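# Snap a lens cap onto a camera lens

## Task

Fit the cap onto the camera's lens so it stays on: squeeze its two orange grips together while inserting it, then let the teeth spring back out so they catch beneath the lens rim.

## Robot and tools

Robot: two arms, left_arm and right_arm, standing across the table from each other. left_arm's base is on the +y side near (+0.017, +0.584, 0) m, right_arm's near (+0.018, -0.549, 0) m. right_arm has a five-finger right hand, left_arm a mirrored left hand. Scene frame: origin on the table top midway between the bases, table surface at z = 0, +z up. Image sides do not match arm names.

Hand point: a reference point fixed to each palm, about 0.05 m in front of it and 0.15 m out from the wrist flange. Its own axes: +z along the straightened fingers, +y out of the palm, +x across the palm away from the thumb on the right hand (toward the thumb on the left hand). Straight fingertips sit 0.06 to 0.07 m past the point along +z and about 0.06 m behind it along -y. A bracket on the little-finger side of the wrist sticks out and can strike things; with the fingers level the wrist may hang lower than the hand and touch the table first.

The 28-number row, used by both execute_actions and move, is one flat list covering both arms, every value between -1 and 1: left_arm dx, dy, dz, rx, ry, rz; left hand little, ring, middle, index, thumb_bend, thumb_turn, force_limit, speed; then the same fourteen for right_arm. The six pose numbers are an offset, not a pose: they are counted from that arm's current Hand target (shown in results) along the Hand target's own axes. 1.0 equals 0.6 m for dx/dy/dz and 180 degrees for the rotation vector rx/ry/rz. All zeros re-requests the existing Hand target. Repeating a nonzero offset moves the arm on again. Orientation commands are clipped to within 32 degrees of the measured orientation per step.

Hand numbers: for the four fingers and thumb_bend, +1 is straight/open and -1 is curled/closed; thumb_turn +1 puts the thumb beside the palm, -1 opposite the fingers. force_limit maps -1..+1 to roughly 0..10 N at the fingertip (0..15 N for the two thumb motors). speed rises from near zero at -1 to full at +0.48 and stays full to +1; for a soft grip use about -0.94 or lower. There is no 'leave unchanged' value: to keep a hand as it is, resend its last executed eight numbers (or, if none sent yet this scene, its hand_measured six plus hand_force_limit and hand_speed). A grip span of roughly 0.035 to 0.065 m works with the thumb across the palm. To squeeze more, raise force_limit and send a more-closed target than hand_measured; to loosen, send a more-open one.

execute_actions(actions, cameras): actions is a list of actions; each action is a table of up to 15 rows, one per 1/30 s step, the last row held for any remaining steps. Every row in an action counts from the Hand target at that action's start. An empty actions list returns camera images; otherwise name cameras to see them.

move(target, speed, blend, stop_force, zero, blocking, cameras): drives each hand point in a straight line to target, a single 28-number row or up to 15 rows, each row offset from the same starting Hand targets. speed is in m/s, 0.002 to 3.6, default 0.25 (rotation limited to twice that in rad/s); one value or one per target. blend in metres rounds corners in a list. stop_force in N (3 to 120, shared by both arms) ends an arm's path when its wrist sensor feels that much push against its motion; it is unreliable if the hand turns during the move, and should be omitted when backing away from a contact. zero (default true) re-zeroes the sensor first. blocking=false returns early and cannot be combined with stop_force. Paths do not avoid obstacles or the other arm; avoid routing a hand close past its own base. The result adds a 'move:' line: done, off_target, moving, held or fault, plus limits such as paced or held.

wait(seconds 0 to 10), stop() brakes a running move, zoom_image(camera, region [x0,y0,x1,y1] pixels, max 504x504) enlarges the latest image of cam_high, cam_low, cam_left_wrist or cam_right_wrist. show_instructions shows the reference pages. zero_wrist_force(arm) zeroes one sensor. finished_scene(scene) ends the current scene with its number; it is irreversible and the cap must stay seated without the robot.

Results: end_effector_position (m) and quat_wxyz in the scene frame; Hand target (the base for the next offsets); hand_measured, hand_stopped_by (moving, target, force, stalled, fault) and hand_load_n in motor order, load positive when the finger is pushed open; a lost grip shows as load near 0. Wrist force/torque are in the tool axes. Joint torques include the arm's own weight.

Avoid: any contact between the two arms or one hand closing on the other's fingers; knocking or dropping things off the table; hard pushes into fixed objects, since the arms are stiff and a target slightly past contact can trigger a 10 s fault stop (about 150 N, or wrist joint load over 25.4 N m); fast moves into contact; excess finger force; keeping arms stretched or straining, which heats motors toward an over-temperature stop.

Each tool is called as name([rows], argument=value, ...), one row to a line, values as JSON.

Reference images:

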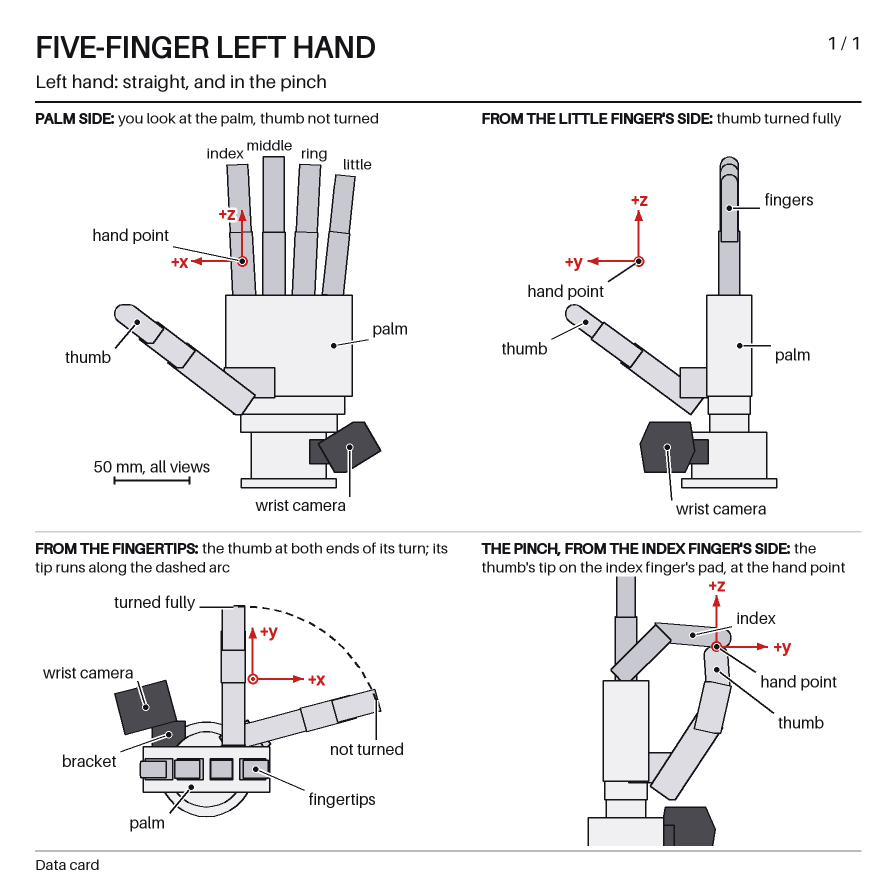

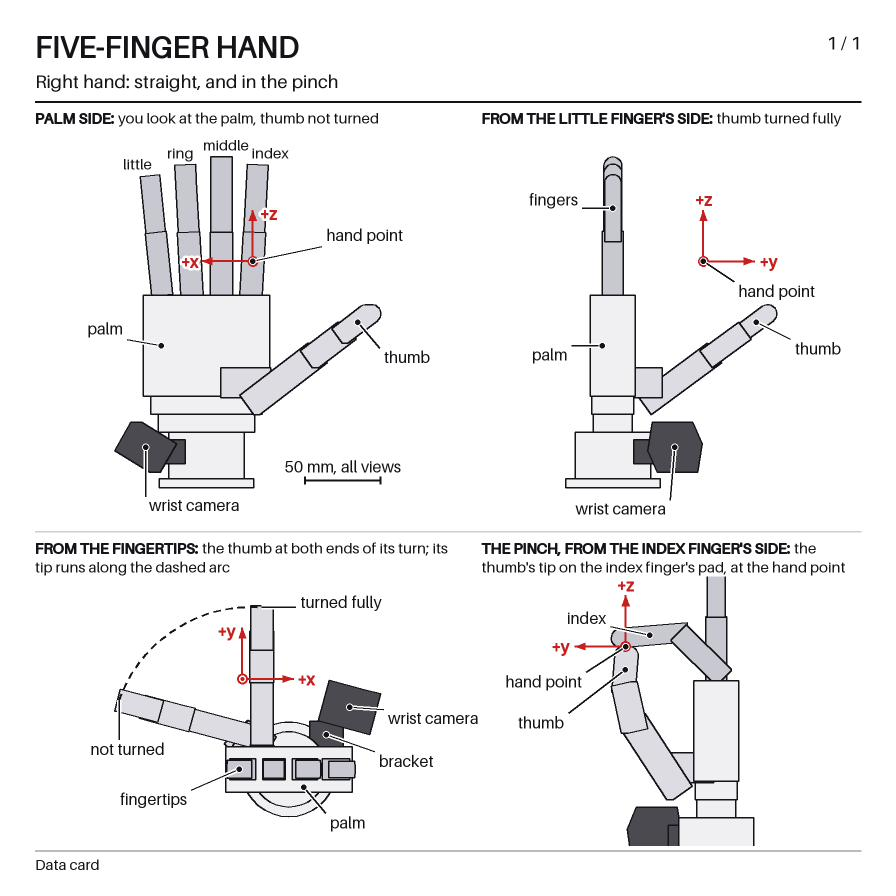

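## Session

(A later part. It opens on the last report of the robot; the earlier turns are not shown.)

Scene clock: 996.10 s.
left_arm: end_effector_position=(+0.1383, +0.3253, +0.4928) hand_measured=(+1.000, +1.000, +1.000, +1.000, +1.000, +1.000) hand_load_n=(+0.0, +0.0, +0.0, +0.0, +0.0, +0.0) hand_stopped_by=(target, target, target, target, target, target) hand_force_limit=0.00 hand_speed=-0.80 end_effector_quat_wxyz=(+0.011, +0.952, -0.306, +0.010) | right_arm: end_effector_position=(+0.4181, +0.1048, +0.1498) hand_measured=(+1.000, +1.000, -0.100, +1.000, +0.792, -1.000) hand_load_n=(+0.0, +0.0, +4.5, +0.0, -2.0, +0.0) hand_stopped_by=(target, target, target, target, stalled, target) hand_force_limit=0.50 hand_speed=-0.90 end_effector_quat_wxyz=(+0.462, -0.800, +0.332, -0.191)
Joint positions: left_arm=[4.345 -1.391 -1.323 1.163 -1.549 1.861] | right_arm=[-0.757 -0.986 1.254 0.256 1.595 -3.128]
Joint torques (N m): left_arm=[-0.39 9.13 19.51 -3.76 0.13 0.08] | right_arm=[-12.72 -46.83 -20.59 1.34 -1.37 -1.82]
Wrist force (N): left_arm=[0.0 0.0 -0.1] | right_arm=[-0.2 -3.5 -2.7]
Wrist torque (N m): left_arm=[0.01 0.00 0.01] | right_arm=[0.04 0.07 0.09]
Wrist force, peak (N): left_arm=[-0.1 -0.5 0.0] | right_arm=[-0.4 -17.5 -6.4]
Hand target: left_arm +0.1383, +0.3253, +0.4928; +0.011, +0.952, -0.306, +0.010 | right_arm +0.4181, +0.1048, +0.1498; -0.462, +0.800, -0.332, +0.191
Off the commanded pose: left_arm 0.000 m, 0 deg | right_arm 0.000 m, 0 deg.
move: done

move(target=[0,0,0,0,0,0,1,1,1,1,1,1,0,-0.8,0,-0.00297,0.00213,0,0,0,1,1,-0.1,1,0.88,-1,0.5,-0.9], speed=0.01)

Scene clock: 1006.43 s.
left_arm: end_effector_position=(+0.1383, +0.3253, +0.4928) hand_measured=(+1.000, +1.000, +1.000, +1.000, +1.000, +1.000) hand_load_n=(+0.0, +0.0, +0.0, +0.0, +0.0, +0.0) hand_stopped_by=(target, target, target, target, target, target) hand_force_limit=0.00 hand_speed=-0.80 end_effector_quat_wxyz=(+0.011, +0.952, -0.306, +0.010) | right_arm: end_effector_position=(+0.4196, +0.1062, +0.1507) hand_measured=(+1.000, +1.000, -0.100, +1.000, +0.878, -1.000) hand_load_n=(+0.0, -0.5, +3.5, +0.0, -2.5, +0.0) hand_stopped_by=(target, target, target, target, target, target) hand_force_limit=0.50 hand_speed=-0.90 end_effector_quat_wxyz=(+0.462, -0.800, +0.332, -0.191)
Joint positions: left_arm=[4.345 -1.391 -1.323 1.163 -1.549 1.861] | right_arm=[-0.757 -0.982 1.244 0.261 1.594 -3.128]
Joint torques (N m): left_arm=[-0.36 9.16 18.96 -3.88 -0.05 0.1] | right_arm=[-14.55 -41.85 -9.39 0 -1.35 -1.9]
Wrist force (N): left_arm=[-0.1 -0.2 0.0] | right_arm=[0.0 -2.0 -2.0]
Wrist torque (N m): left_arm=[-0.03 0.02 0.01] | right_arm=[0.14 0.04 0.13]
Wrist force, peak (N): left_arm=[0.1 -0.4 0.2] | right_arm=[0.1 -0.4 -5.0]
Hand target: left_arm +0.1383, +0.3253, +0.4928; +0.011, +0.952, -0.306, +0.010 | right_arm +0.4195, +0.1062, +0.1507; -0.462, +0.800, -0.332, +0.191
Off the commanded pose: left_arm 0.000 m, 0 deg | right_arm 0.000 m, 0 deg.
move: done

move(target=[0,0,0,0,0,0,1,1,1,1,1,1,0,-0.8,0,-0.0026,0.0023,0,0,0,1,1,-0.1,1,0.96,-1,0.5,-0.9], speed=0.01, cameras=["cam_right_wrist","cam_low","cam_high"])

zoom_image(camera="cam_right_wrist", region=[330, 110, 530, 310])

zoom_image(camera="cam_low", region=[565, 265, 625, 300])

zoom_image(camera="cam_high", region=[410, 120, 470, 180])

Scene clock: 1017.03 s.
left_arm: end_effector_position=(+0.1383, +0.3253, +0.4928) hand_measured=(+1.000, +1.000, +1.000, +1.000, +1.000, +1.000) hand_load_n=(+0.0, +0.0, +0.0, +0.0, +0.0, +0.0) hand_stopped_by=(target, target, target, target, target, target) hand_force_limit=0.00 hand_speed=-0.80 end_effector_quat_wxyz=(+0.011, +0.952, -0.306, +0.010) | right_arm: end_effector_position=(+0.4210, +0.1076, +0.1514) hand_measured=(+1.000, +1.000, -0.100, +1.000, +0.956, -1.000) hand_load_n=(+0.0, +0.0, +0.0, -0.5, -5.0, -1.0) hand_stopped_by=(target, target, target, target, target, target) hand_force_limit=0.50 hand_speed=-0.90 end_effector_quat_wxyz=(+0.462, -0.800, +0.332, -0.191)
Joint positions: left_arm=[4.345 -1.391 -1.323 1.163 -1.549 1.861] | right_arm=[-0.757 -0.978 1.236 0.265 1.594 -3.128]
Joint torques (N m): left_arm=[-0.77 9.38 19.03 -4.09 0.32 0.07] | right_arm=[-13.54 -40.95 -9.04 0.95 -1.71 -1.8]
Wrist force (N): left_arm=[-0.2 -0.2 0.1] | right_arm=[0.5 -2.9 -1.9]
Wrist torque (N m): left_arm=[-0.04 0.04 0.00] | right_arm=[0.15 0.02 0.09]
Wrist force, peak (N): left_arm=[-0.2 -0.3 0.3] | right_arm=[-0.2 -4.3 -2.7]
Hand target: left_arm +0.1383, +0.3253, +0.4928; +0.011, +0.952, -0.306, +0.010 | right_arm +0.4209, +0.1076, +0.1514; -0.462, +0.800, -0.332, +0.191
Off the commanded pose: left_arm 0.000 m, 0 deg | right_arm 0.000 m, 0 deg.
move: done
camera_calibration:
cam_right_wrist: T_world_to_cam=[[-0.164169, -0.517452, -0.839816, 0.250884], [-0.9825, 0.161717, 0.0924199, 0.376356], [0.0879893, 0.840292, -0.534946, 0.0699591], [0, 0, 0, 1]] pos_world=[0.404802, 0.0101713, 0.213338]
Images, in order (width x height): cam_high 896x504, cam_low 896x504, cam_right_wrist 672x504.

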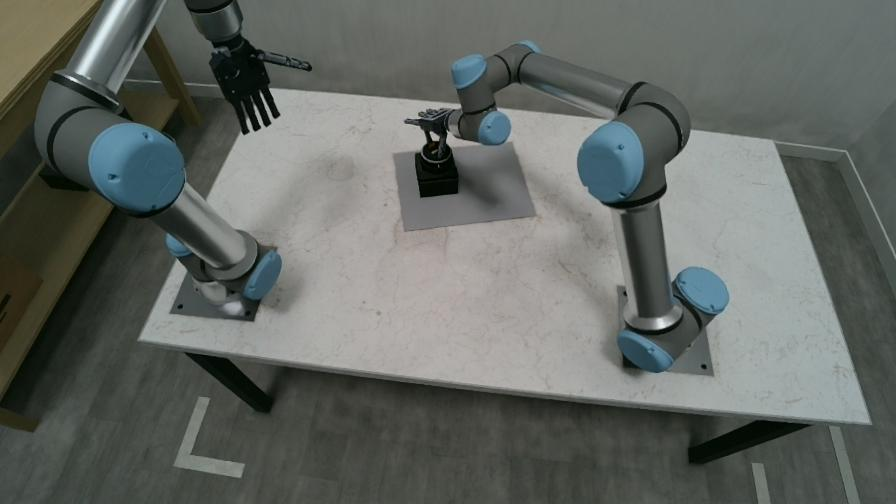

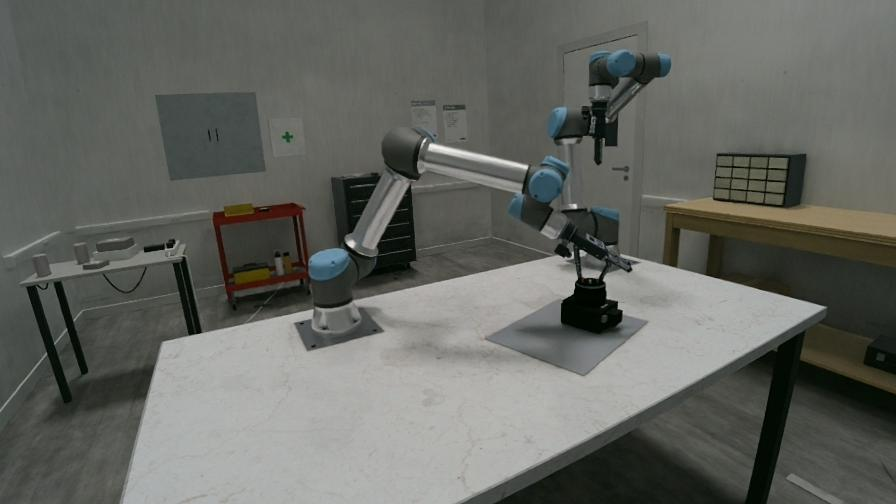

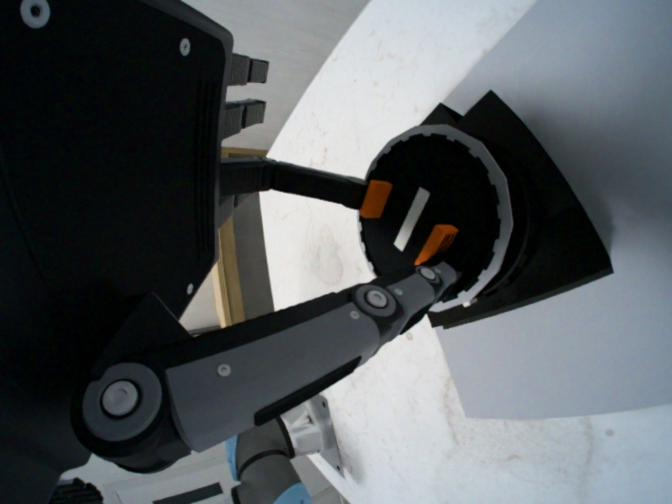

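Scaled by 2.520 from the camera's 672x504 image, which has a finer 960x720 frame.

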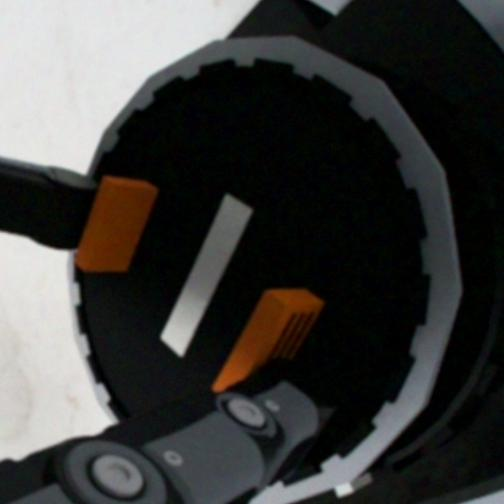

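Scaled by 8.400 from the camera's 896x504 image, which has a finer 1280x720 frame.

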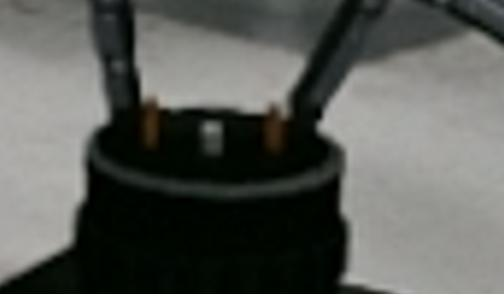

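Scaled by 8.400 from the camera's 896x504 image, which has a finer 1280x720 frame.

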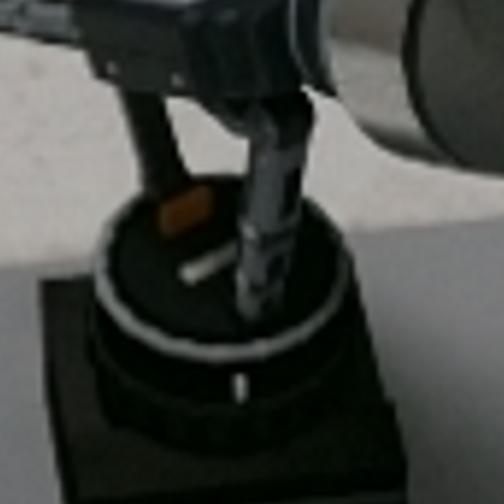

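move([
  [0,0,0,0,0,0,1,1,1,1,1,1,0,-0.8,0,-0.0087,-0.005,0,0,0,1,1,-0.1,1,0.96,-1,0.5,-0.9],
  [0,0,0,0,0,0,1,1,1,1,1,1,0,-0.8,0,-0.0087,-0.005,0,0,0,1,1,0.3,1,1,-1,0.5,-0.6],
  [0,0,0,0,0,0,1,1,1,1,1,1,0,-0.8,0,-0.1155,-0.0667,0,0,0,1,1,0.3,1,1,-1,0.5,-0.6],
], speed=[0.015,0.05,0.08], cameras=["cam_right_wrist","cam_low","cam_high"])

zoom_image(camera="cam_right_wrist", region=[380, 110, 640, 310])

zoom_image(camera="cam_low", region=[555, 255, 635, 315])

zoom_image(camera="cam_high", region=[410, 120, 470, 200])

Scene clock: 1036.80 s.
left_arm: end_effector_position=(+0.1383, +0.3253, +0.4928) hand_measured=(+1.000, +1.000, +1.000, +1.000, +1.000, +1.000) hand_load_n=(+0.0, +0.0, +0.0, +0.0, -0.5, +0.0) hand_stopped_by=(target, target, target, target, target, target) hand_force_limit=0.00 hand_speed=-0.80 end_effector_quat_wxyz=(+0.011, +0.952, -0.306, +0.010) | right_arm: end_effector_position=(+0.4209, +0.1075, +0.2314) hand_measured=(+1.000, +1.000, +0.300, +1.000, +1.000, -1.000) hand_load_n=(+0.0, +0.0, +0.0, +0.0, +0.0, +0.0) hand_stopped_by=(target, target, target, target, target, target) hand_force_limit=0.50 hand_speed=-0.60 end_effector_quat_wxyz=(+0.462, -0.800, +0.332, -0.191)
Joint positions: left_arm=[4.345 -1.391 -1.323 1.163 -1.549 1.861] | right_arm=[-0.757 -1.012 1.083 0.452 1.594 -3.128]
Joint torques (N m): left_arm=[-0.83 9.94 18 -3.99 0.35 0.23] | right_arm=[-7.39 -35.14 -18.25 -0.64 -0.48 -0.78]
Wrist force (N): left_arm=[0.0 -0.1 0.1] | right_arm=[0.1 2.4 -2.1]
Wrist torque (N m): left_arm=[-0.02 0.01 0.01] | right_arm=[0.35 0.05 0.14]
Wrist force, peak (N): left_arm=[-0.4 -0.3 0.0] | right_arm=[0.1 -4.6 -2.8]
Hand target: left_arm +0.1383, +0.3253, +0.4928; +0.011, +0.952, -0.306, +0.010 | right_arm +0.4209, +0.1075, +0.2314; -0.462, +0.800, -0.332, +0.191
Off the commanded pose: left_arm 0.000 m, 0 deg | right_arm 0.000 m, 0 deg.
move: done
camera_calibration:
cam_right_wrist: T_world_to_cam=[[-0.164104, -0.517347, -0.839894, 0.318048], [-0.982511, 0.161666, 0.0923885, 0.368879], [0.0879855, 0.840366, -0.53483, 0.11273], [0, 0, 0, 1]] pos_world=[0.404702, 0.0101711, 0.293338]
Images, in order (width x height): cam_high 896x504, cam_low 896x504, cam_right_wrist 672x504.

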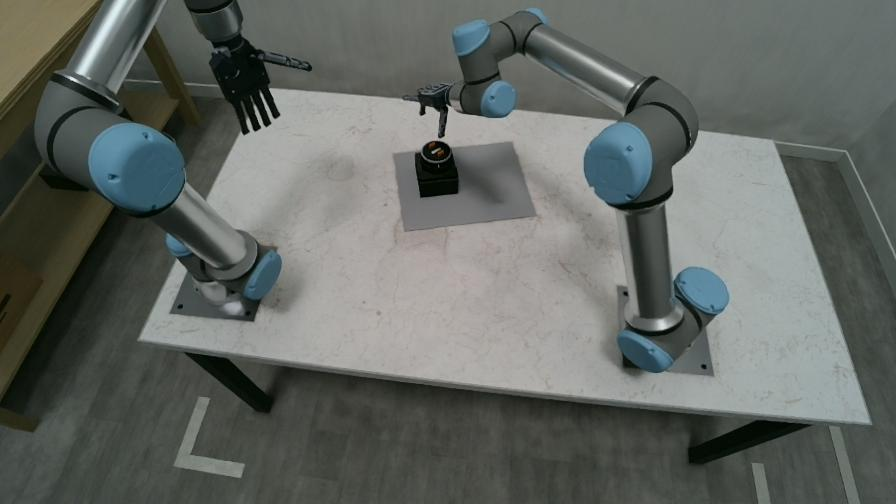

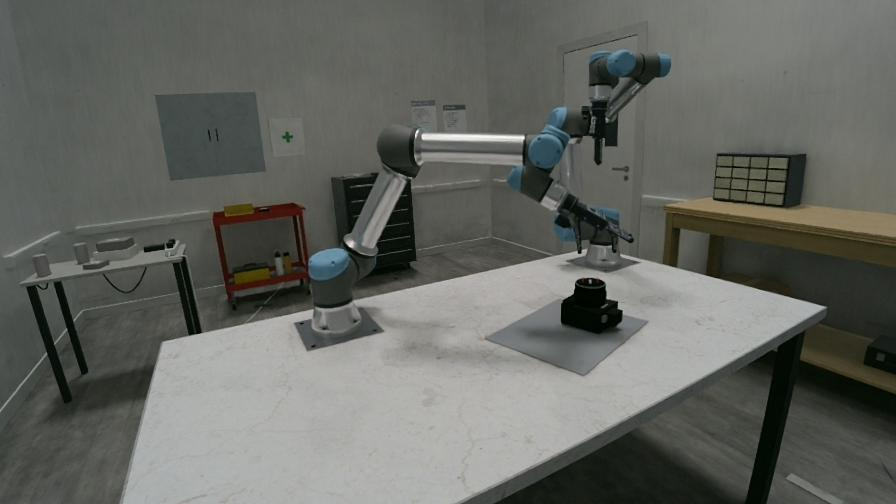

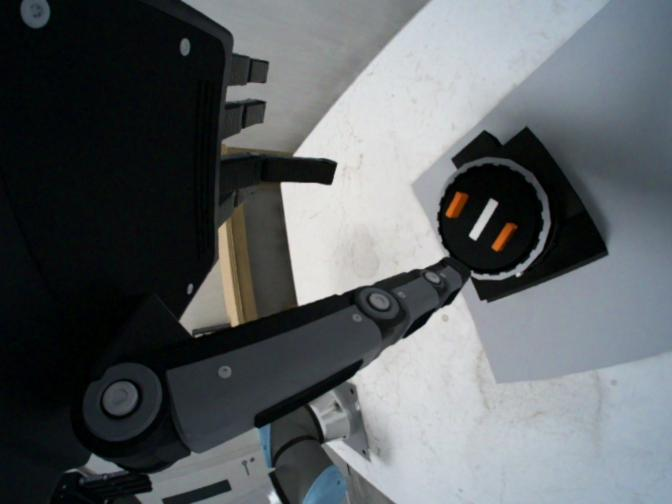

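Scaled by 1.938 from the camera's 672x504 image, which has a finer 960x720 frame.

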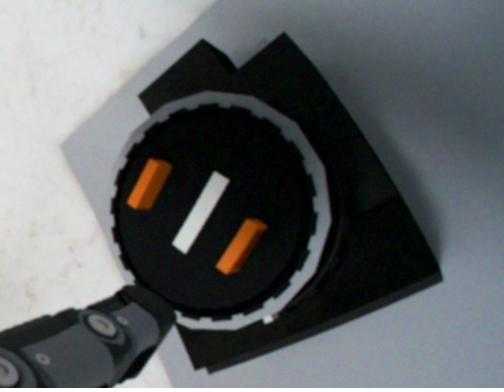

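Scaled by 6.300 from the camera's 896x504 image, which has a finer 1280x720 frame.

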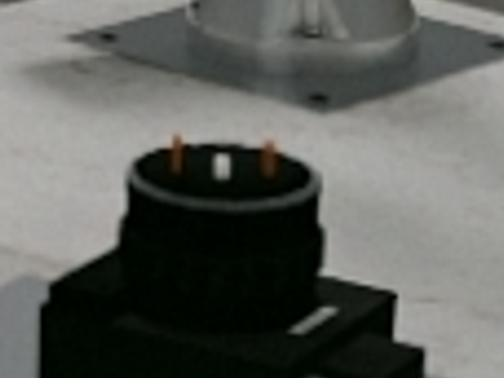

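Scaled by 6.300 from the camera's 896x504 image, which has a finer 1280x720 frame.

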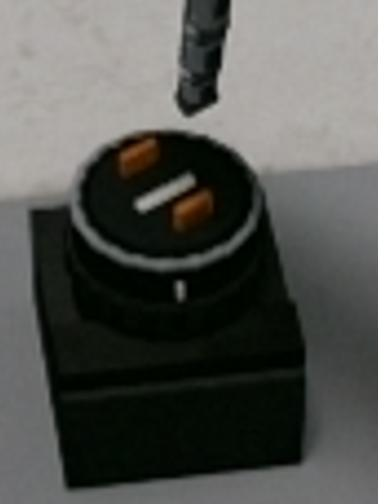

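zoom_image(camera="cam_right_wrist", region=[430, 145, 560, 290])

zoom_image(camera="cam_low", region=[570, 268, 612, 300])

Scaled by 3.476 from the camera's 672x504 image, which has a finer 960x720 frame.

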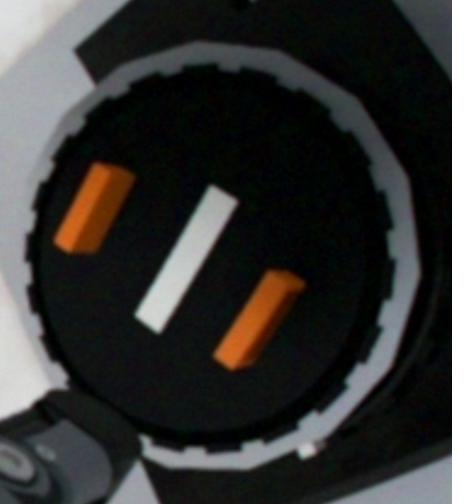

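Scaled by 12.000 from the camera's 896x504 image, which has a finer 1280x720 frame.

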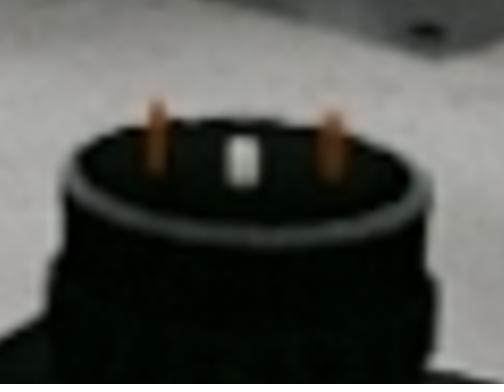

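finished_scene(scene=1)

The scene is finished: the task was done.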